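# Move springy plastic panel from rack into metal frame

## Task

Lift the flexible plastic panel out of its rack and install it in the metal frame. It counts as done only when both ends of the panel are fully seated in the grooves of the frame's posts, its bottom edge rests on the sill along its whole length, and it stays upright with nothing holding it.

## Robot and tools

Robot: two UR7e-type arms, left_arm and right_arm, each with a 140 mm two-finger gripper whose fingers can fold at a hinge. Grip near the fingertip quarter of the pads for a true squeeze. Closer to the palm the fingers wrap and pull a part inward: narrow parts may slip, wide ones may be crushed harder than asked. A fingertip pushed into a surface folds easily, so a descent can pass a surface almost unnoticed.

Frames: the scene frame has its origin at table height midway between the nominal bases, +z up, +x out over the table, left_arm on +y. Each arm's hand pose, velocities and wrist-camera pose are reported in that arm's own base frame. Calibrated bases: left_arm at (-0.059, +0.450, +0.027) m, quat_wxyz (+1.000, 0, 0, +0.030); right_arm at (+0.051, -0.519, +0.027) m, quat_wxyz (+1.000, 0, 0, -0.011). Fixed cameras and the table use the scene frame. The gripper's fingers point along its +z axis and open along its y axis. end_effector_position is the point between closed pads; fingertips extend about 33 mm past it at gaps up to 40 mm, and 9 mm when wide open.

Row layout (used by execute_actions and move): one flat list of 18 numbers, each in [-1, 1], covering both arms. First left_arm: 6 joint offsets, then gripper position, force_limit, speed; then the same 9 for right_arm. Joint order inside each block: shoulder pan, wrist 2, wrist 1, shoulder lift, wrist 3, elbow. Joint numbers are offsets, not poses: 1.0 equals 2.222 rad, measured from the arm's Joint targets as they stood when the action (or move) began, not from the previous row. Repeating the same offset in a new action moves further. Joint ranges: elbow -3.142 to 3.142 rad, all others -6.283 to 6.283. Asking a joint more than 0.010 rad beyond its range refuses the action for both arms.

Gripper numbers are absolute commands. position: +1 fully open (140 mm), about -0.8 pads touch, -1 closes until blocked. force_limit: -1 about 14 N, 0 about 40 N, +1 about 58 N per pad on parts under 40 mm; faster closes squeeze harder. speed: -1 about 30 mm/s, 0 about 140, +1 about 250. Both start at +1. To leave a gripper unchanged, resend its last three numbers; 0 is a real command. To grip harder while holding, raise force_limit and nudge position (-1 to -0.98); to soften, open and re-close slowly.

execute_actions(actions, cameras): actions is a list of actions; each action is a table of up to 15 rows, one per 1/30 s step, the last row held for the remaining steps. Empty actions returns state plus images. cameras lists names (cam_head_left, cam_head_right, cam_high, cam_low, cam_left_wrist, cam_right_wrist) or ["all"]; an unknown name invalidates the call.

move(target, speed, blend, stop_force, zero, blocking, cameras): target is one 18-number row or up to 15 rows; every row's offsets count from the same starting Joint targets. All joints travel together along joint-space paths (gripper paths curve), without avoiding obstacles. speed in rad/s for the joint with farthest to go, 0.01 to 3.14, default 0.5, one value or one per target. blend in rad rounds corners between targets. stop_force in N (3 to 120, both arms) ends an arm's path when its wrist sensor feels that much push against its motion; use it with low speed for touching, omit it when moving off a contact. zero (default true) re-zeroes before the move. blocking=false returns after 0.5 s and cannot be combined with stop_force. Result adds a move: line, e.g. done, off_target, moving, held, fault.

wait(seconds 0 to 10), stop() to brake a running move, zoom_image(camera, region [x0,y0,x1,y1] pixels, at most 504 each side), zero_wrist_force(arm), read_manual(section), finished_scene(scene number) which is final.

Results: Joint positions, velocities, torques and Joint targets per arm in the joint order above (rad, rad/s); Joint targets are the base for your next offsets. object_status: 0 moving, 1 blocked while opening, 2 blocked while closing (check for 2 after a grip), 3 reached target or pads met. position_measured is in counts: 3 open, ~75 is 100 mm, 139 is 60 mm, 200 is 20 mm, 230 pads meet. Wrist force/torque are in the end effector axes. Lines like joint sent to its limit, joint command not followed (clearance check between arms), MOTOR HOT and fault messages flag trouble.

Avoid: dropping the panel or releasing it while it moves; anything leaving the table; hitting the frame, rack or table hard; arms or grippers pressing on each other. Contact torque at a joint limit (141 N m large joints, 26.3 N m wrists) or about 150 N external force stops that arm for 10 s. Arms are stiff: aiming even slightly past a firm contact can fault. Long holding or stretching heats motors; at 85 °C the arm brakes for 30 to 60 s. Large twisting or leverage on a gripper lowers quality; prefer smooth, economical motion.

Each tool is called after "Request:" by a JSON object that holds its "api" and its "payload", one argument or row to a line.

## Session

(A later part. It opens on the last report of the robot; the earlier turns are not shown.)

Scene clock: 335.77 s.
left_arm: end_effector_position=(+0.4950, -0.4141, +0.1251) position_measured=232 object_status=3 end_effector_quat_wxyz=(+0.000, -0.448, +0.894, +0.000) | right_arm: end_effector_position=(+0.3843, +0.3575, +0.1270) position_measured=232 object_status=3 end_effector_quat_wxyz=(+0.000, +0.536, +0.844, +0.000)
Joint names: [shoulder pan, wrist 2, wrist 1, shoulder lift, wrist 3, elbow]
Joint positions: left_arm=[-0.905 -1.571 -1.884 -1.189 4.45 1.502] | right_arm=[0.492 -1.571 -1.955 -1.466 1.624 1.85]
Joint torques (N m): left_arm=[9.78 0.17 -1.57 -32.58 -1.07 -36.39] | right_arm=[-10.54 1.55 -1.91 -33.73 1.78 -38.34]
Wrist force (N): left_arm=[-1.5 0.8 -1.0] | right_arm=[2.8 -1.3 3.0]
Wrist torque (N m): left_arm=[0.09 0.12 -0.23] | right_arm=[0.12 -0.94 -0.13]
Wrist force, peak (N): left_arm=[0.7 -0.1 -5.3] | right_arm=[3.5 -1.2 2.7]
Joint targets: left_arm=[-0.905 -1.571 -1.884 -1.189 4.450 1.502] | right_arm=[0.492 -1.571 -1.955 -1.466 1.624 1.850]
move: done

Request:
{"api": "move", "payload": {
  "target": [0, 0, 0.000536, -0.000155, 0, -0.000381, -1.0, 1.0, -1.0, 0, 0, 0.002366, -0.000763, 0, -0.001602, -1.0, 1.0, -1.0],
  "speed": 0.03,
  "cameras": ["cam_low", "cam_head_left", "cam_high"]
}}

Request:
{"api": "zoom_image", "payload": {
  "camera": "cam_low",
  "region": [284, 206, 380, 270]
}}

Request:
{"api": "zoom_image", "payload": {
  "camera": "cam_head_left",
  "region": [310, 235, 440, 295]
}}

Scene clock: 342.13 s.
left_arm: end_effector_position=(+0.4950, -0.4141, +0.1255) position_measured=232 object_status=3 end_effector_quat_wxyz=(+0.000, -0.448, +0.894, +0.000) | right_arm: end_effector_position=(+0.3844, +0.3576, +0.1289) position_measured=232 object_status=3 end_effector_quat_wxyz=(+0.000, +0.536, +0.844, +0.000)
Joint names: [shoulder pan, wrist 2, wrist 1, shoulder lift, wrist 3, elbow]
Joint positions: left_arm=[-0.905 -1.571 -1.883 -1.189 4.45 1.501] | right_arm=[0.492 -1.571 -1.95 -1.467 1.624 1.847]
Joint torques (N m): left_arm=[9.24 0.17 -1.55 -55.81 -1.05 -36.31] | right_arm=[-10.42 1.57 -2.11 -35.88 1.73 -40.24]
Wrist force (N): left_arm=[-1.4 0.9 -1.8] | right_arm=[2.8 -1.0 2.9]
Wrist torque (N m): left_arm=[0.12 0.15 -0.23] | right_arm=[0.17 -1.01 -0.13]
Wrist force, peak (N): left_arm=[-1.5 1.1 -1.6] | right_arm=[3.0 -1.3 3.6]
Joint targets: left_arm=[-0.905 -1.571 -1.883 -1.189 4.450 1.501] | right_arm=[0.492 -1.571 -1.949 -1.468 1.624 1.846]
move: done
Images, in order (width x height): cam_head_left 672x504, cam_high 672x504, cam_low 672x504.

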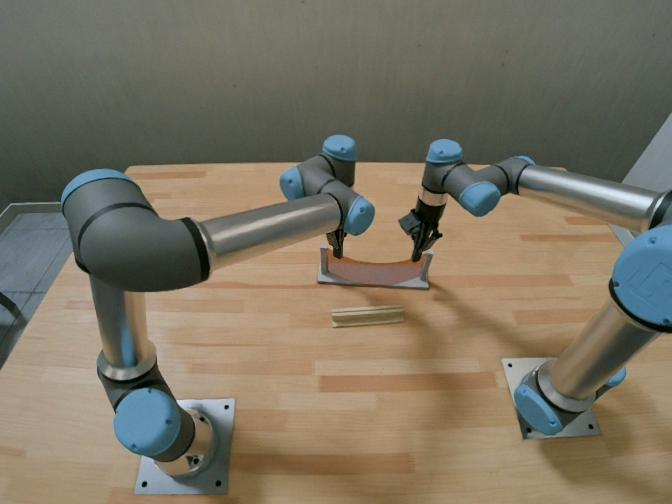

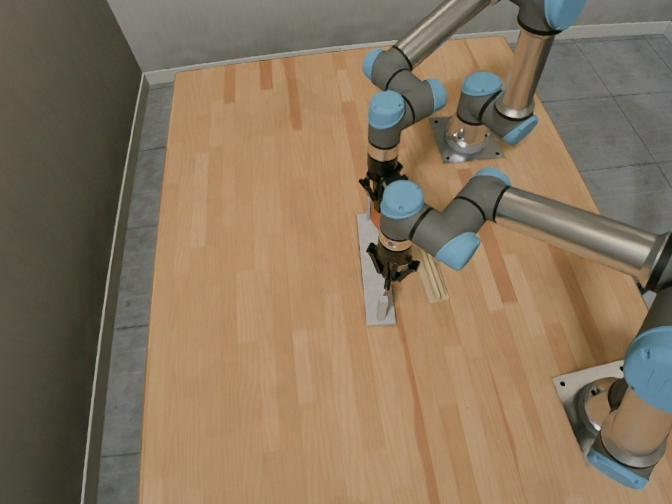

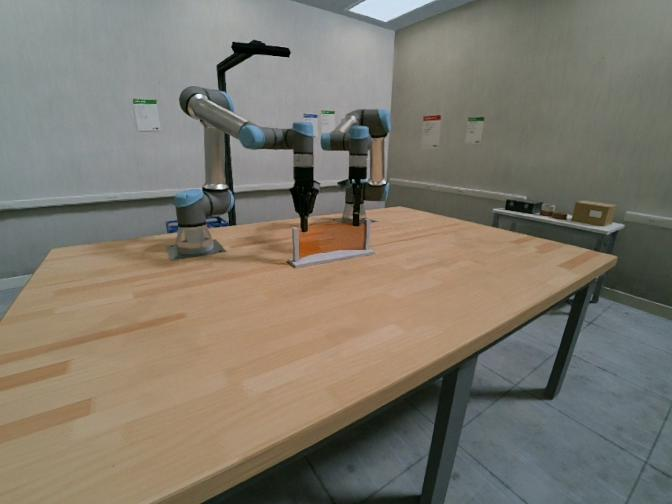

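Scaled by 5.250 from the camera's 672x504 image, which has a finer 960x720 frame.

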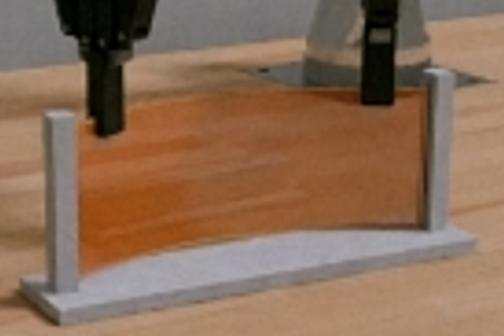

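Scaled by 3.877 from the camera's 672x504 image, which has a finer 960x720 frame.

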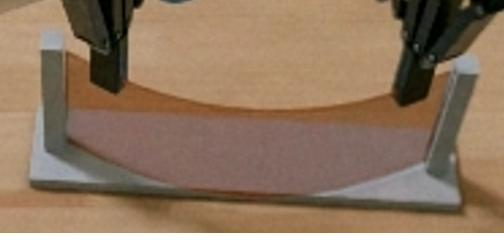

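Request:
{"api": "move", "payload": {
  "target": [0.00245864, 0, -0.00089885, -0.00154984, -0.00654226, 0.00244867, -1.0, 1.0, -1.0, 0.00199040, 0, -0.00204005, 0.00358849, 0.01099130, -0.00154844, -1.0, 1.0, -1.0],
  "speed": 0.02,
  "stop_force": 5
}}

Scene clock: 363.03 s.
left_arm: end_effector_position=(+0.4962, -0.4101, +0.1254) position_measured=232 object_status=3 end_effector_quat_wxyz=(+0.000, -0.457, +0.890, +0.000) | right_arm: end_effector_position=(+0.3851, +0.3605, +0.1270) position_measured=232 object_status=3 end_effector_quat_wxyz=(+0.000, +0.545, +0.839, +0.000)
Joint names: [shoulder pan, wrist 2, wrist 1, shoulder lift, wrist 3, elbow]
Joint positions: left_arm=[-0.899 -1.571 -1.885 -1.193 4.435 1.506] | right_arm=[0.497 -1.571 -1.954 -1.46 1.649 1.843]
Joint torques (N m): left_arm=[9.95 0.12 -3.91 -57.12 -1.01 -11.2] | right_arm=[12.87 1.41 -5.1 -21.99 1.76 -38.43]
Wrist force (N): left_arm=[-0.6 0.6 -0.7] | right_arm=[3.5 -1.1 2.9]
Wrist torque (N m): left_arm=[0.13 0.04 -0.24] | right_arm=[0.08 -0.90 -0.14]
Wrist force, peak (N): left_arm=[-1.7 1.1 -1.8] | right_arm=[3.5 -0.9 3.5]
Joint targets: left_arm=[-0.899 -1.571 -1.885 -1.193 4.435 1.506] | right_arm=[0.497 -1.571 -1.954 -1.460 1.649 1.843]
move: done

Request:
{"api": "wait", "payload": {
  "seconds": 0.05,
  "cameras": ["cam_low", "cam_head_right", "cam_head_left"]
}}

Request:
{"api": "zoom_image", "payload": {
  "camera": "cam_low",
  "region": [352, 212, 384, 258]
}}

Request:
{"api": "zoom_image", "payload": {
  "camera": "cam_low",
  "region": [286, 220, 318, 266]
}}

Request:
{"api": "zoom_image", "payload": {
  "camera": "cam_head_right",
  "region": [310, 235, 440, 295]
}}

Scene clock: 365.10 s.
left_arm: end_effector_position=(+0.4962, -0.4101, +0.1254) position_measured=232 object_status=3 end_effector_quat_wxyz=(+0.000, -0.457, +0.890, +0.000) | right_arm: end_effector_position=(+0.3851, +0.3605, +0.1270) position_measured=232 object_status=3 end_effector_quat_wxyz=(+0.000, +0.545, +0.839, +0.000)
Joint names: [shoulder pan, wrist 2, wrist 1, shoulder lift, wrist 3, elbow]
Joint positions: left_arm=[-0.899 -1.571 -1.885 -1.193 4.435 1.506] | right_arm=[0.497 -1.571 -1.954 -1.46 1.649 1.843]
Joint torques (N m): left_arm=[10.24 0.13 -3.91 -57.12 -1.12 -10.4] | right_arm=[13.31 1.34 -5.25 -22.83 1.73 -38]
Wrist force (N): left_arm=[-0.7 0.7 -0.8] | right_arm=[3.5 -1.0 2.6]
Wrist torque (N m): left_arm=[0.15 0.07 -0.25] | right_arm=[0.11 -0.89 -0.14]
Wrist force, peak (N): left_arm=[-0.7 0.6 -1.1] | right_arm=[3.5 -1.1 2.9]
Joint targets: left_arm=[-0.899 -1.571 -1.885 -1.193 4.435 1.506] | right_arm=[0.497 -1.571 -1.954 -1.460 1.649 1.843]
Tool commands: left_gripper/position=-1.0 left_gripper/force_limit=+1.0 left_gripper/speed=-1.0 right_gripper/position=-1.0 right_gripper/force_limit=+1.0 right_gripper/speed=-1.0
wait: 0.07 s; at rest from the start
Images, in order (width x height): cam_head_left 672x504, cam_head_right 672x504, cam_low 672x504.

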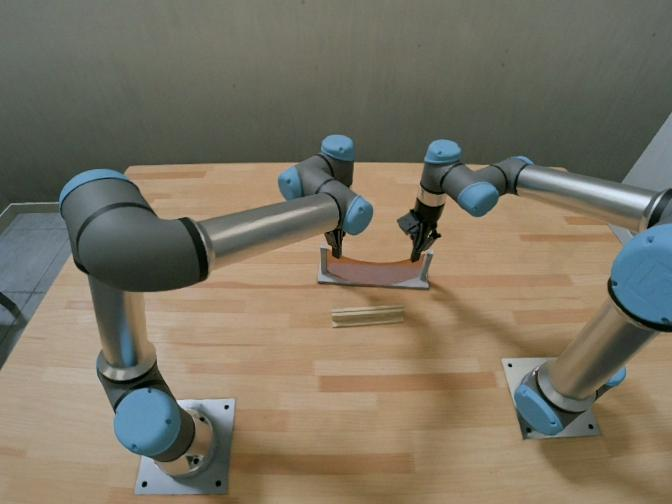

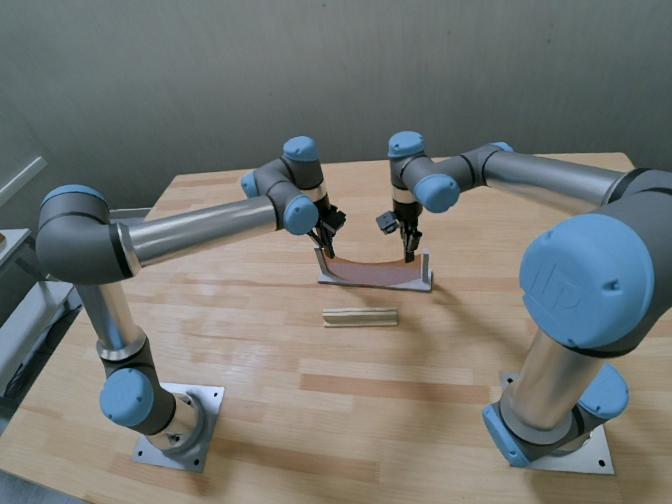

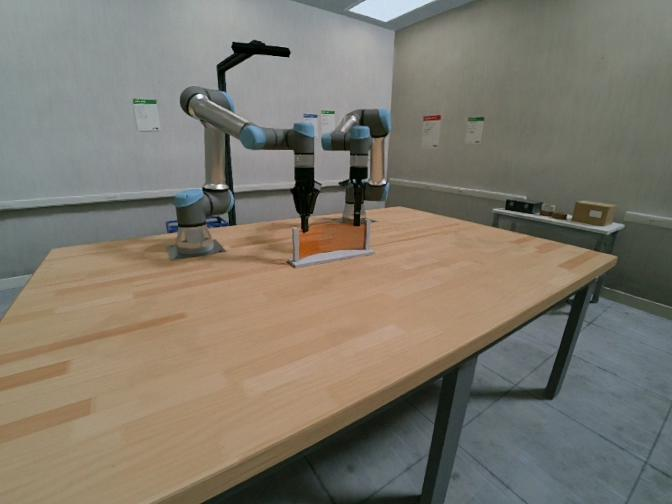

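Scaled by 10.957 from the camera's 672x504 image, which has a finer 960x720 frame.

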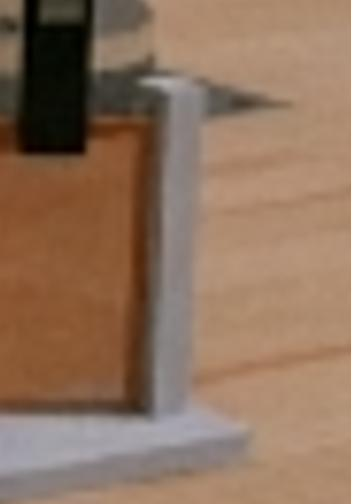

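Scaled by 10.957 from the camera's 672x504 image, which has a finer 960x720 frame.

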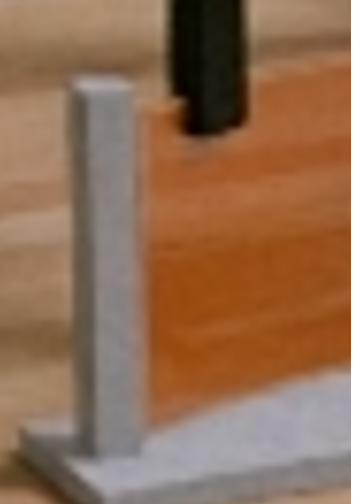

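Scaled by 3.877 from the camera's 672x504 image, which has a finer 960x720 frame.

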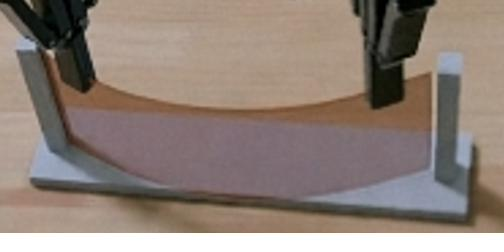

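Request:
{"api": "move", "payload": {
  "target": [0.00098098, 0, 0.00182702, 0.00430493, -0.04402352, -0.00613198, -1.0, 1.0, -1.0, -0.00541986, 0, -0.00013067, -0.00108889, 0.03958464, 0.00121956, -1.0, 1.0, -1.0],
  "speed": 0.04,
  "stop_force": 5,
  "cameras": ["cam_low", "cam_head_right", "cam_head_left", "cam_high"]
}}

Request:
{"api": "zoom_image", "payload": {
  "camera": "cam_low",
  "region": [352, 212, 384, 258]
}}

Request:
{"api": "zoom_image", "payload": {
  "camera": "cam_low",
  "region": [286, 220, 318, 266]
}}

Request:
{"api": "zoom_image", "payload": {
  "camera": "cam_head_right",
  "region": [310, 235, 440, 295]
}}

Scene clock: 377.67 s.
left_arm: end_effector_position=(+0.4998, -0.4124, +0.1254) position_measured=232 object_status=3 end_effector_quat_wxyz=(+0.000, -0.501, +0.866, +0.000) | right_arm: end_effector_position=(+0.3885, +0.3554, +0.1270) position_measured=232 object_status=3 end_effector_quat_wxyz=(+0.000, +0.586, +0.810, +0.000)
Joint names: [shoulder pan, wrist 2, wrist 1, shoulder lift, wrist 3, elbow]
Joint positions: left_arm=[-0.897 -1.571 -1.881 -1.183 4.338 1.493] | right_arm=[0.485 -1.571 -1.954 -1.462 1.737 1.846]
Joint torques (N m): left_arm=[10.1 0.15 -1.71 -33.42 -1.24 -37.24] | right_arm=[-10.02 1.49 -5.57 -35.26 1.85 -11.44]
Wrist force (N): left_arm=[-2.3 1.4 -0.6] | right_arm=[2.2 -1.6 2.9]
Wrist torque (N m): left_arm=[0.17 0.12 -0.15] | right_arm=[0.11 -0.99 -0.19]
Wrist force, peak (N): left_arm=[-2.6 1.6 -0.8] | right_arm=[3.6 -0.9 3.0]
Joint targets: left_arm=[-0.897 -1.571 -1.881 -1.183 4.338 1.493] | right_arm=[0.485 -1.571 -1.954 -1.462 1.737 1.846]
move: done
Images, in order (width x height): cam_head_left 672x504, cam_head_right 672x504, cam_high 672x504, cam_low 672x504.

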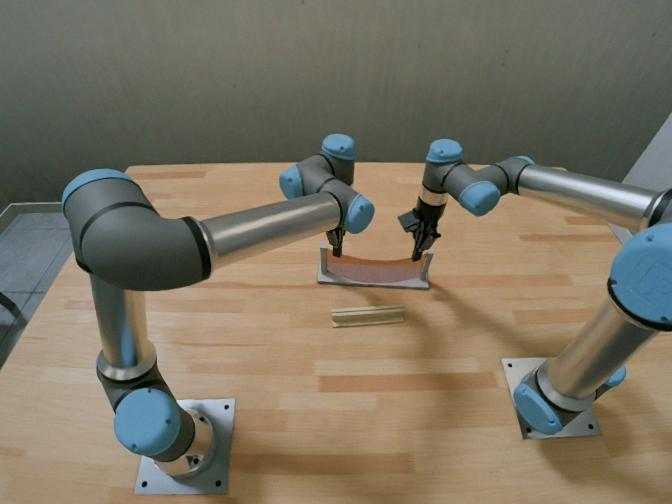

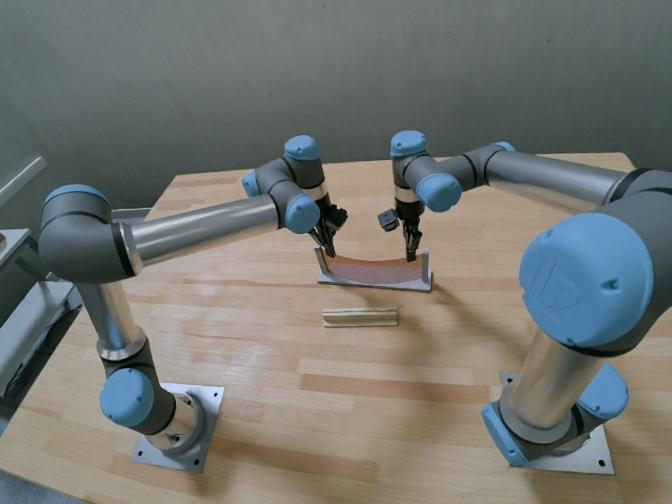

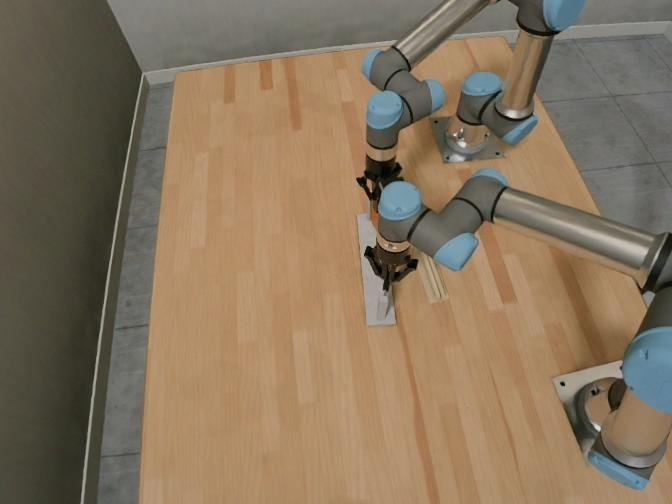

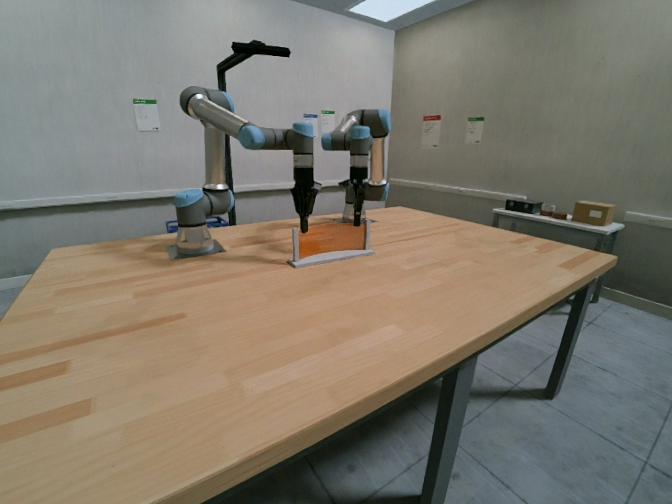

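Scaled by 10.957 from the camera's 672x504 image, which has a finer 960x720 frame.

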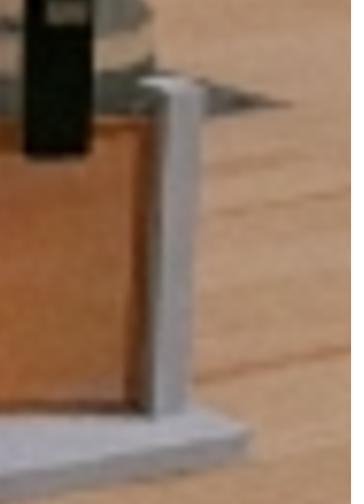

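Scaled by 10.957 from the camera's 672x504 image, which has a finer 960x720 frame.

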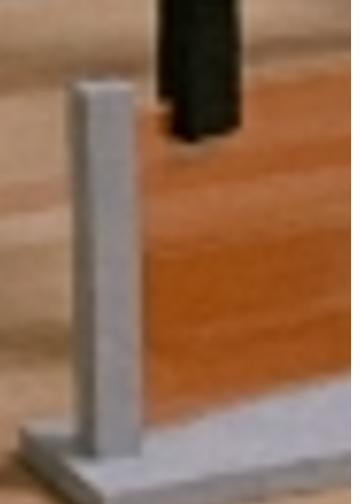

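Scaled by 3.877 from the camera's 672x504 image, which has a finer 960x720 frame.

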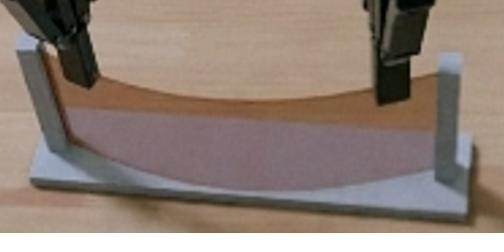

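Request:
{"api": "move", "payload": {
  "target": [0.00145505, 0, 0.00068497, 0.00161395, -0.02554765, -0.00229895, -1.0, 1.0, -1.0, -0.00222336, 0, 0.00004403, 0.00036696, 0.02477934, -0.00041098, -1.0, 1.0, -1.0],
  "speed": 0.035,
  "stop_force": 5
}}

Scene clock: 405.30 s.
left_arm: end_effector_position=(+0.5021, -0.4120, +0.1253) position_measured=232 object_status=3 end_effector_quat_wxyz=(+0.000, -0.526, +0.850, +0.000) | right_arm: end_effector_position=(+0.3906, +0.3536, +0.1270) position_measured=232 object_status=3 end_effector_quat_wxyz=(+0.000, +0.610, +0.793, +0.000)
Joint names: [shoulder pan, wrist 2, wrist 1, shoulder lift, wrist 3, elbow]
Joint positions: left_arm=[-0.894 -1.571 -1.879 -1.179 4.281 1.488] | right_arm=[0.48 -1.571 -1.954 -1.461 1.792 1.845]
Joint torques (N m): left_arm=[10.28 0.24 -1.51 -33.38 -1.2 -36.89] | right_arm=[-10.89 1.46 -2.44 -23.02 1.9 -38.61]
Wrist force (N): left_arm=[-1.0 0.4 -1.1] | right_arm=[3.3 -1.0 2.5]
Wrist torque (N m): left_arm=[0.08 0.08 -0.14] | right_arm=[0.10 -0.91 -0.23]
Wrist force, peak (N): left_arm=[-2.7 1.4 -1.0] | right_arm=[3.2 -1.1 3.0]
Joint targets: left_arm=[-0.894 -1.571 -1.879 -1.179 4.281 1.488] | right_arm=[0.480 -1.571 -1.954 -1.461 1.792 1.845]
move: done

Request:
{"api": "move", "payload": {
  "target": [0.00136218, 0, 0.0008041, 0.00189467, -0.02564052, -0.0026988, -1.0, 1.0, -1.0, -0.00174239, 0, 0.00011202, 0.00093353, 0.02526031, -0.00104555, -1.0, 1.0, -1.0],
  "speed": 0.035,
  "stop_force": 5
}}

Scene clock: 415.10 s.
left_arm: end_effector_position=(+0.5045, -0.4119, +0.1253) position_measured=232 object_status=3 end_effector_quat_wxyz=(+0.000, -0.552, +0.834, +0.000) | right_arm: end_effector_position=(+0.3928, +0.3525, +0.1270) position_measured=232 object_status=3 end_effector_quat_wxyz=(+0.000, +0.633, +0.774, +0.000)
Joint names: [shoulder pan, wrist 2, wrist 1, shoulder lift, wrist 3, elbow]
Joint positions: left_arm=[-0.891 -1.571 -1.878 -1.175 4.224 1.482] | right_arm=[0.476 -1.571 -1.954 -1.459 1.848 1.843]
Joint torques (N m): left_arm=[9.42 0.29 -1.69 -34 -1.32 -36.97] | right_arm=[-10.55 1.3 -1.98 -22.97 1.84 -38.66]
Wrist force (N): left_arm=[-1.5 0.5 -1.0] | right_arm=[2.6 -1.1 2.5]
Wrist torque (N m): left_arm=[0.07 0.09 -0.10] | right_arm=[0.08 -0.89 -0.25]
Wrist force, peak (N): left_arm=[-1.6 0.8 -0.9] | right_arm=[3.2 -1.2 3.1]
Joint targets: left_arm=[-0.891 -1.571 -1.878 -1.175 4.224 1.482] | right_arm=[0.476 -1.571 -1.954 -1.459 1.848 1.843]
move: done

Request:
{"api": "move", "payload": {
  "target": [0.00136736, 0, 0.00082728, 0.00194927, -0.02563534, -0.00277658, -1.0, 1.0, -1.0, -0.00162354, 0, 0.00013127, 0.00109391, 0.02537916, -0.00122517, -1.0, 1.0, -1.0],
  "speed": 0.035,
  "stop_force": 5
}}

Scene clock: 425.40 s.
left_arm: end_effector_position=(+0.5070, -0.4119, +0.1253) position_measured=232 object_status=3 end_effector_quat_wxyz=(+0.000, -0.576, +0.817, +0.000) | right_arm: end_effector_position=(+0.3950, +0.3516, +0.1270) position_measured=232 object_status=3 end_effector_quat_wxyz=(+0.000, +0.656, +0.755, +0.000)
Joint names: [shoulder pan, wrist 2, wrist 1, shoulder lift, wrist 3, elbow]
Joint positions: left_arm=[-0.888 -1.571 -1.876 -1.171 4.167 1.475] | right_arm=[0.472 -1.571 -1.953 -1.457 1.904 1.84]
Joint torques (N m): left_arm=[9.45 0.09 -1.64 -33.08 -1.42 -36.96] | right_arm=[-10.15 1.29 -2.02 -23.67 1.92 -39.06]
Wrist force (N): left_arm=[-1.8 0.5 -1.1] | right_arm=[2.5 -1.4 2.5]
Wrist torque (N m): left_arm=[0.07 0.17 -0.06] | right_arm=[0.01 -0.89 -0.29]
Wrist force, peak (N): left_arm=[-1.8 0.9 -1.1] | right_arm=[2.7 -1.3 3.1]
Joint targets: left_arm=[-0.888 -1.571 -1.876 -1.171 4.167 1.475] | right_arm=[0.472 -1.571 -1.953 -1.457 1.904 1.840]
move: done

Request:
{"api": "move", "payload": {
  "target": [0.00131851, 0, 0.00084556, 0.00199234, -0.02568419, -0.00283792, -1.0, 1.0, -1.0, -0.00152561, 0, 0.00015071, 0.00125585, 0.02547709, -0.00140655, -1.0, 1.0, -1.0],
  "speed": 0.035,
  "stop_force": 5
}}

Scene clock: 432.80 s.
left_arm: end_effector_position=(+0.5094, -0.4119, +0.1253) position_measured=232 object_status=3 end_effector_quat_wxyz=(+0.000, -0.601, +0.800, +0.000) | right_arm: end_effector_position=(+0.3973, +0.3508, +0.1270) position_measured=232 object_status=3 end_effector_quat_wxyz=(+0.000, +0.679, +0.734, +0.000)
Joint names: [shoulder pan, wrist 2, wrist 1, shoulder lift, wrist 3, elbow]
Joint positions: left_arm=[-0.885 -1.571 -1.874 -1.166 4.11 1.469] | right_arm=[0.469 -1.571 -1.953 -1.454 1.961 1.837]
Joint torques (N m): left_arm=[9.39 0.12 -1.61 -33.68 -1.24 -37.23] | right_arm=[-10.38 1.18 -2.02 -23.68 1.95 -37.95]
Wrist force (N): left_arm=[-1.2 0.3 -1.0] | right_arm=[2.7 -1.0 2.8]
Wrist torque (N m): left_arm=[0.04 0.09 -0.03] | right_arm=[0.08 -0.85 -0.33]
Wrist force, peak (N): left_arm=[-1.7 0.7 -1.2] | right_arm=[2.9 -1.3 3.1]
Joint targets: left_arm=[-0.885 -1.571 -1.874 -1.166 4.110 1.469] | right_arm=[0.469 -1.571 -1.953 -1.454 1.961 1.837]
move: done

Request:
{"api": "move", "payload": {
  "target": [0.00150249, 0, 0.00103714, 0.00244376, -0.03000071, -0.00348093, -1.0, 1.0, -1.0, -0.00148982, 0, 0.00021261, 0.00177177, 0.03001338, -0.00198438, -1.0, 1.0, -1.0],
  "speed": 0.035,
  "stop_force": 5,
  "cameras": ["cam_low", "cam_high", "cam_head_left", "cam_head_right"]
}}

Scene clock: 448.10 s.
left_arm: end_effector_position=(+0.5123, -0.4120, +0.1252) position_measured=232 object_status=3 end_effector_quat_wxyz=(+0.000, -0.628, +0.778, +0.000) | right_arm: end_effector_position=(+0.4000, +0.3503, +0.1269) position_measured=232 object_status=3 end_effector_quat_wxyz=(+0.000, +0.704, +0.710, +0.000)
Joint names: [shoulder pan, wrist 2, wrist 1, shoulder lift, wrist 3, elbow]
Joint positions: left_arm=[-0.882 -1.571 -1.871 -1.161 4.043 1.461] | right_arm=[0.466 -1.571 -1.953 -1.45 2.027 1.832]
Joint torques (N m): left_arm=[10.34 0.14 -1.56 -33.92 -1.42 -36.84] | right_arm=[-10.38 1.15 -1.98 -23.54 1.92 -38.63]
Wrist force (N): left_arm=[-1.3 0.4 -0.9] | right_arm=[2.8 -0.9 2.8]
Wrist torque (N m): left_arm=[0.10 0.15 0.01] | right_arm=[0.08 -0.86 -0.35]
Wrist force, peak (N): left_arm=[-1.7 0.4 -1.1] | right_arm=[3.0 -1.0 3.2]
Joint targets: left_arm=[-0.882 -1.571 -1.871 -1.161 4.043 1.461] | right_arm=[0.466 -1.571 -1.953 -1.450 2.027 1.832]
move: done
Images, in order (width x height): cam_head_left 672x504, cam_head_right 672x504, cam_high 672x504, cam_low 672x504.

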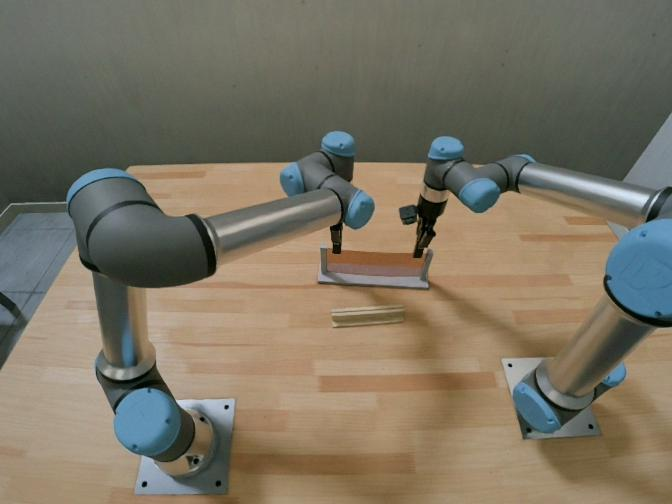

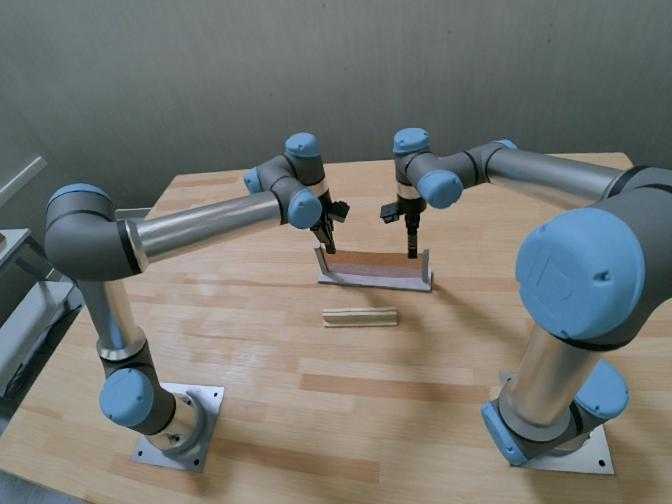

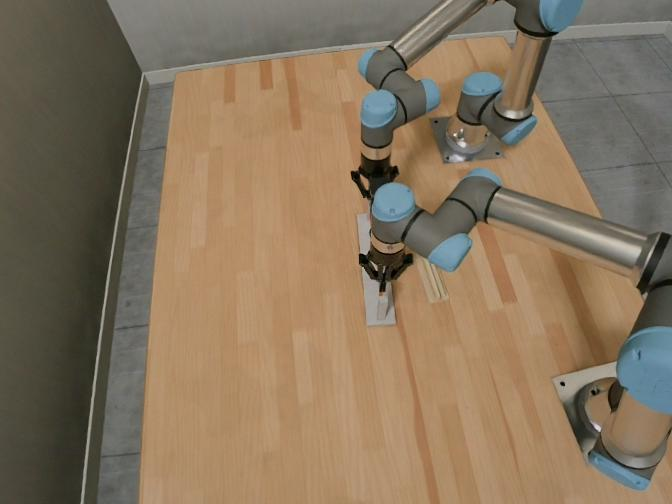

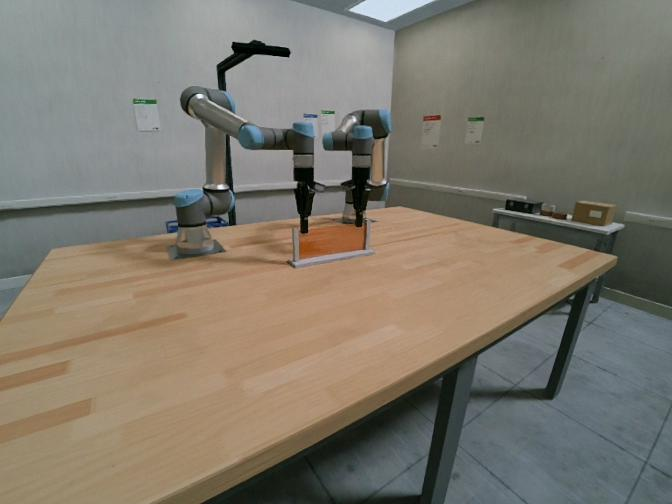

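Request:
{"api": "move", "payload": {
  "target": [0.00143735, 0, 0.00107041, 0.00252215, -0.03006585, -0.00359259, -1.0, 1.0, -1.0, -0.00130488, 0, 0.00023789, 0.00198242, 0.03019832, -0.00222031, -1.0, 1.0, -1.0],
  "speed": 0.035,
  "stop_force": 5,
  "cameras": ["cam_low", "cam_left_wrist", "cam_right_wrist"]
}}

Scene clock: 457.90 s.
left_arm: end_effector_position=(+0.5152, -0.4123, +0.1252) position_measured=232 object_status=3 end_effector_quat_wxyz=(+0.000, -0.655, +0.756, +0.000) | right_arm: end_effector_position=(+0.4027, +0.3500, +0.1269) position_measured=232 object_status=3 end_effector_quat_wxyz=(+0.000, +0.728, +0.685, +0.000)
Joint names: [shoulder pan, wrist 2, wrist 1, shoulder lift, wrist 3, elbow]
Joint positions: left_arm=[-0.878 -1.571 -1.869 -1.155 3.976 1.453] | right_arm=[0.463 -1.571 -1.952 -1.446 2.095 1.827]
Joint torques (N m): left_arm=[9.56 0.08 -1.53 -34.28 -1.36 -36.3] | right_arm=[-11.22 0.92 -1.84 -22.79 2.05 -38.02]
Wrist force (N): left_arm=[-1.2 0.4 -1.1] | right_arm=[3.1 -1.1 2.5]
Wrist torque (N m): left_arm=[0.11 0.19 0.04] | right_arm=[0.04 -0.80 -0.40]
Wrist force, peak (N): left_arm=[-1.6 0.5 -1.2] | right_arm=[3.2 -1.2 3.1]
Joint targets: left_arm=[-0.878 -1.571 -1.869 -1.155 3.976 1.453] | right_arm=[0.463 -1.571 -1.952 -1.446 2.095 1.827]
move: done
Images, in order (width x height): cam_low 672x504, cam_left_wrist 672x504, cam_right_wrist 672x504.

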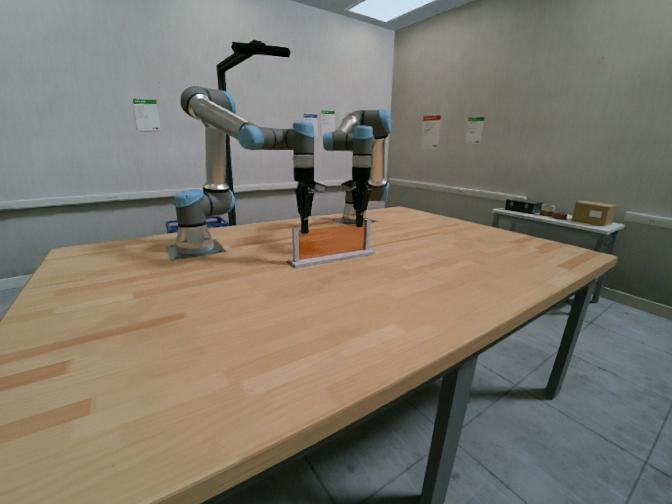

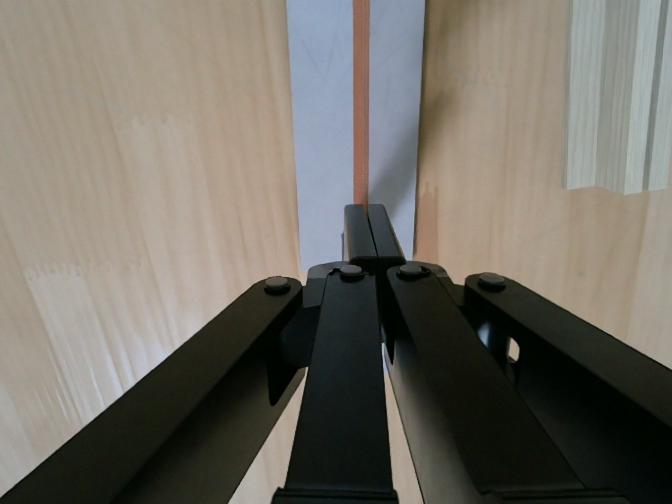

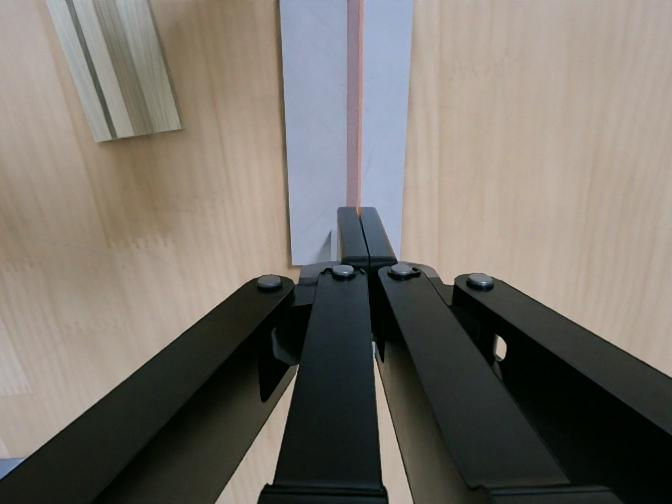

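Request:
{"api": "zoom_image", "payload": {
  "camera": "cam_low",
  "region": [280, 206, 386, 276]
}}

Request:
{"api": "zoom_image", "payload": {
  "camera": "cam_low",
  "region": [286, 220, 318, 268]
}}

Request:
{"api": "zoom_image", "payload": {
  "camera": "cam_low",
  "region": [352, 212, 384, 260]
}}

Scaled by 4.755 from the camera's 672x504 image, which has a finer 960x720 frame.

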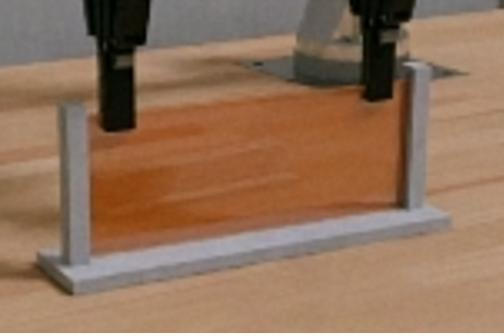

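Scaled by 10.500 from the camera's 672x504 image, which has a finer 960x720 frame.

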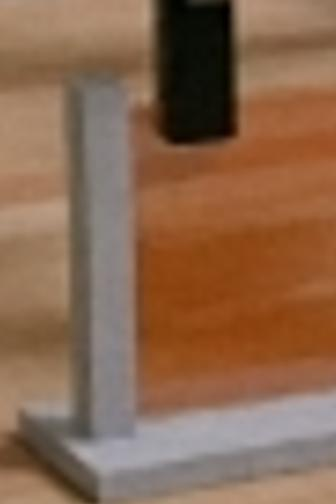

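Scaled by 10.500 from the camera's 672x504 image, which has a finer 960x720 frame.

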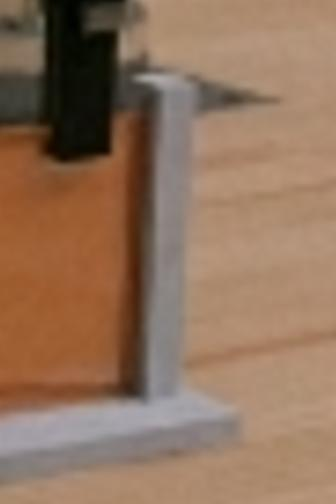

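Request:
{"api": "move", "payload": {
  "target": [0, 0, -0.00266855, 0.0008138, 0, 0.00185475, -1.0, 1.0, -1.0, 0, 0, -0.00296605, 0.00101905, 0, 0.001947, -1.0, 1.0, -1.0],
  "speed": 0.01,
  "stop_force": 4
}}

Scene clock: 463.80 s.
left_arm: end_effector_position=(+0.5152, -0.4123, +0.1241) position_measured=232 object_status=3 end_effector_quat_wxyz=(+0.000, -0.655, +0.756, +0.000) | right_arm: end_effector_position=(+0.4027, +0.3500, +0.1244) position_measured=232 object_status=3 end_effector_quat_wxyz=(+0.000, +0.728, +0.685, +0.000)
Joint names: [shoulder pan, wrist 2, wrist 1, shoulder lift, wrist 3, elbow]
Joint positions: left_arm=[-0.878 -1.571 -1.872 -1.155 3.976 1.455] | right_arm=[0.463 -1.571 -1.959 -1.443 2.095 1.832]
Joint torques (N m): left_arm=[9.67 0.08 -1.15 -56.53 -1.44 -34.34] | right_arm=[-9.57 1.12 -4.39 -23.69 1.85 -12.96]
Wrist force (N): left_arm=[-0.5 0.5 -5.5] | right_arm=[0.8 -0.9 -1.0]
Wrist torque (N m): left_arm=[0.13 0.12 0.04] | right_arm=[0.09 -0.81 -0.40]
Wrist force, peak (N): left_arm=[-0.5 0.5 -7.4] | right_arm=[3.2 -1.1 3.3]
Joint targets: left_arm=[-0.878 -1.571 -1.872 -1.155 3.976 1.455] | right_arm=[0.463 -1.571 -1.959 -1.443 2.095 1.832]
move: contact (left_arm, right_arm)

Request:
{"api": "wait", "payload": {
  "seconds": 0.1,
  "cameras": ["cam_low", "cam_head_left", "cam_head_right"]
}}

Request:
{"api": "zoom_image", "payload": {
  "camera": "cam_low",
  "region": [280, 206, 386, 276]
}}

Request:
{"api": "zoom_image", "payload": {
  "camera": "cam_head_left",
  "region": [306, 236, 446, 296]
}}

Request:
{"api": "zoom_image", "payload": {
  "camera": "cam_head_right",
  "region": [306, 236, 446, 296]
}}

Scene clock: 467.20 s.
left_arm: end_effector_position=(+0.5152, -0.4123, +0.1242) position_measured=232 object_status=3 end_effector_quat_wxyz=(+0.000, -0.655, +0.756, +0.000) | right_arm: end_effector_position=(+0.4027, +0.3500, +0.1244) position_measured=232 object_status=3 end_effector_quat_wxyz=(+0.000, +0.728, +0.685, +0.000)
Joint names: [shoulder pan, wrist 2, wrist 1, shoulder lift, wrist 3, elbow]
Joint positions: left_arm=[-0.878 -1.571 -1.872 -1.155 3.976 1.455] | right_arm=[0.463 -1.571 -1.959 -1.443 2.095 1.832]
Joint torques (N m): left_arm=[9.37 0.19 -2.72 -55.91 -1.45 -34.47] | right_arm=[-9.35 1.09 -2.73 -30.33 1.76 -27.04]
Wrist force (N): left_arm=[-0.8 0.6 -5.6] | right_arm=[0.7 -1.1 -1.1]
Wrist torque (N m): left_arm=[0.15 0.17 0.04] | right_arm=[0.02 -0.78 -0.40]
Wrist force, peak (N): left_arm=[-0.7 0.4 -5.9] | right_arm=[0.7 -1.2 -1.4]
Joint targets: left_arm=[-0.878 -1.571 -1.872 -1.155 3.976 1.455] | right_arm=[0.463 -1.571 -1.959 -1.443 2.095 1.832]
Tool commands: left_gripper/position=-1.0 left_gripper/force_limit=+1.0 left_gripper/speed=-1.0 right_gripper/position=-1.0 right_gripper/force_limit=+1.0 right_gripper/speed=-1.0
wait: 0.10 s; at rest from the start
Images, in order (width x height): cam_head_left 672x504, cam_head_right 672x504, cam_low 672x504.

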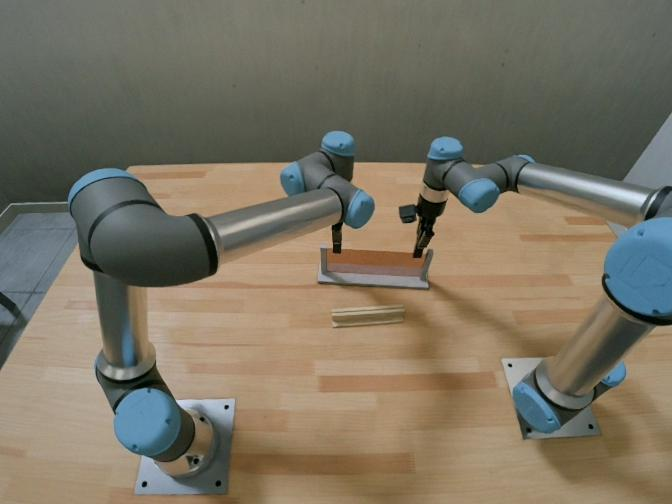

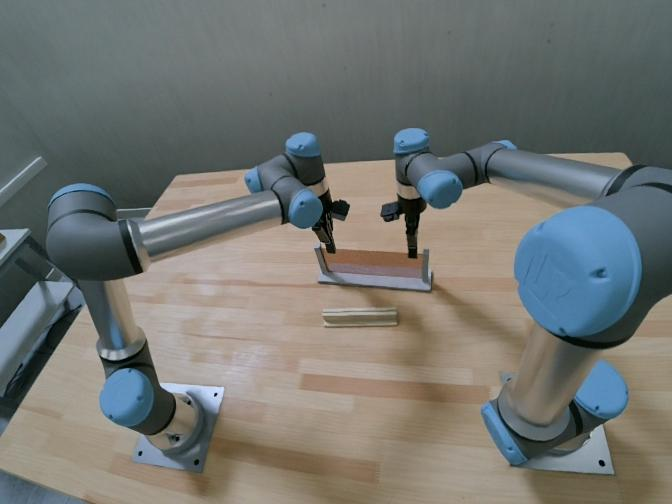

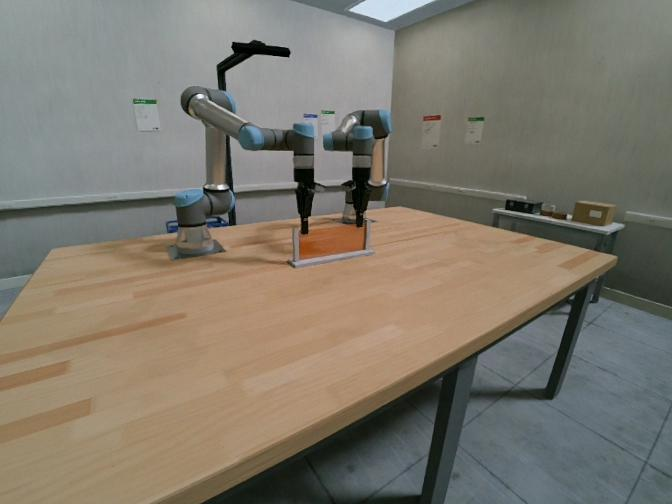

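Scaled by 4.755 from the camera's 672x504 image, which has a finer 960x720 frame.

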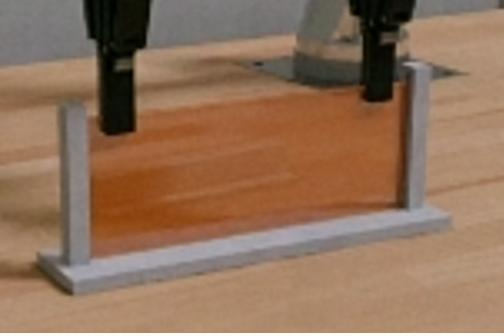

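Scaled by 3.600 from the camera's 672x504 image, which has a finer 960x720 frame.

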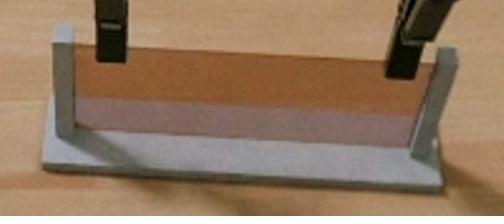

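Scaled by 3.600 from the camera's 672x504 image, which has a finer 960x720 frame.

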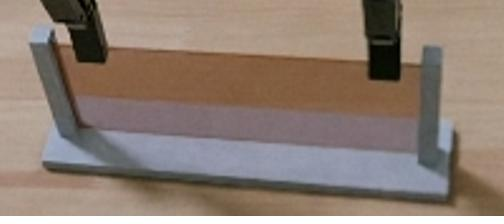

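Request:
{"api": "execute_actions", "payload": {
  "actions": [
    [[0,0,0,0,0,0,-0.32,1,-1,0,0,0,0,0,0,-1,1,-1]]
  ],
  "cameras": ["cam_left_wrist", "cam_low", "cam_head_left"]
}}

Scene clock: 472.10 s.
left_arm: end_effector_position=(+0.5152, -0.4123, +0.1242) position_measured=169 object_status=0 end_effector_quat_wxyz=(+0.000, -0.655, +0.756, +0.000) | right_arm: end_effector_position=(+0.4027, +0.3500, +0.1244) position_measured=232 object_status=3 end_effector_quat_wxyz=(+0.000, +0.728, +0.685, +0.000)
Joint names: [shoulder pan, wrist 2, wrist 1, shoulder lift, wrist 3, elbow]
Joint positions: left_arm=[-0.878 -1.571 -1.872 -1.155 3.976 1.455] | right_arm=[0.463 -1.571 -1.959 -1.443 2.095 1.832]
Joint torques (N m): left_arm=[8.9 0.15 -2.9 -56.4 -1.33 -34.13] | right_arm=[-9.38 1.07 -2.84 -31.11 1.7 -35.9]
Wrist force (N): left_arm=[-0.6 0.6 -0.7] | right_arm=[3.0 -0.7 -0.2]
Wrist torque (N m): left_arm=[0.11 0.07 0.06] | right_arm=[0.08 -0.71 -0.39]
Wrist force, peak (N): left_arm=[-0.5 0.6 -6.1] | right_arm=[2.9 -1.0 0.7]
Joint targets: left_arm=[-0.878 -1.571 -1.872 -1.155 3.976 1.455] | right_arm=[0.463 -1.571 -1.959 -1.443 2.095 1.832]
Step readings (joint positions of left_arm | right_arm):
0: [-0.878 -1.571 -1.872 -1.155 3.976 1.455] | [0.463 -1.571 -1.959 -1.443 2.095 1.832]
1: [-0.878 -1.571 -1.872 -1.155 3.976 1.455] | [0.463 -1.571 -1.959 -1.443 2.095 1.832]
2: [-0.878 -1.571 -1.872 -1.155 3.976 1.455] | [0.463 -1.571 -1.959 -1.443 2.095 1.832]
4: [-0.878 -1.571 -1.872 -1.155 3.976 1.455] | [0.463 -1.571 -1.959 -1.443 2.095 1.832]
8: [-0.878 -1.571 -1.872 -1.155 3.976 1.455] | [0.463 -1.571 -1.959 -1.443 2.095 1.832]
15: [-0.878 -1.571 -1.872 -1.155 3.976 1.455] | [0.463 -1.571 -1.959 -1.443 2.095 1.832]
Images, in order (width x height): cam_head_left 672x504, cam_low 672x504, cam_left_wrist 672x504.

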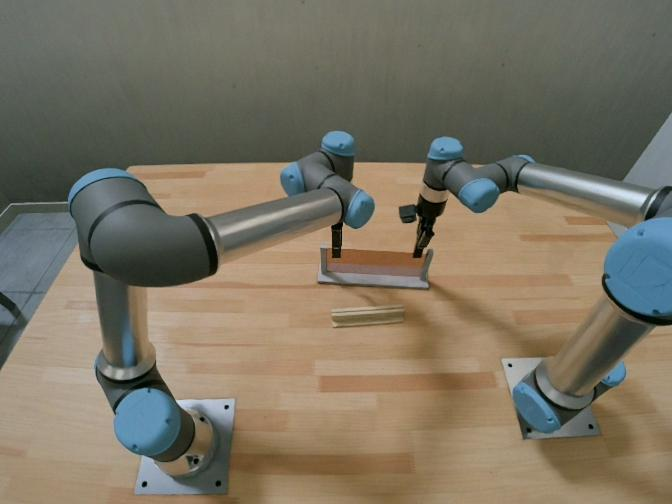

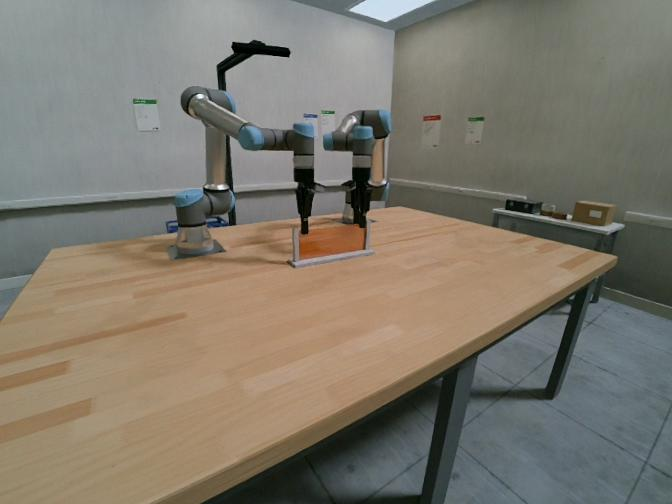

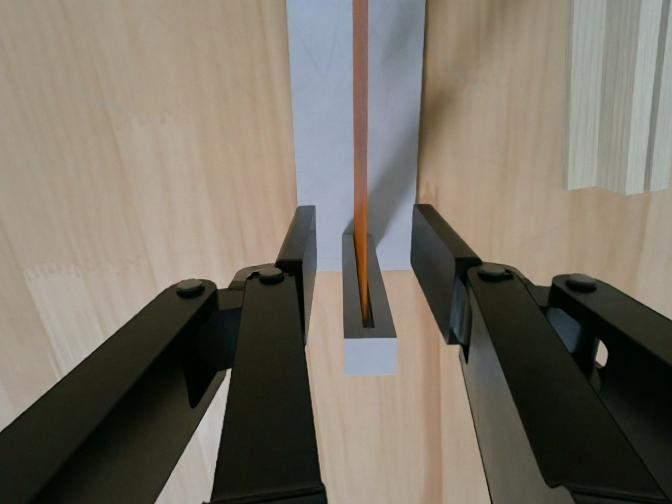

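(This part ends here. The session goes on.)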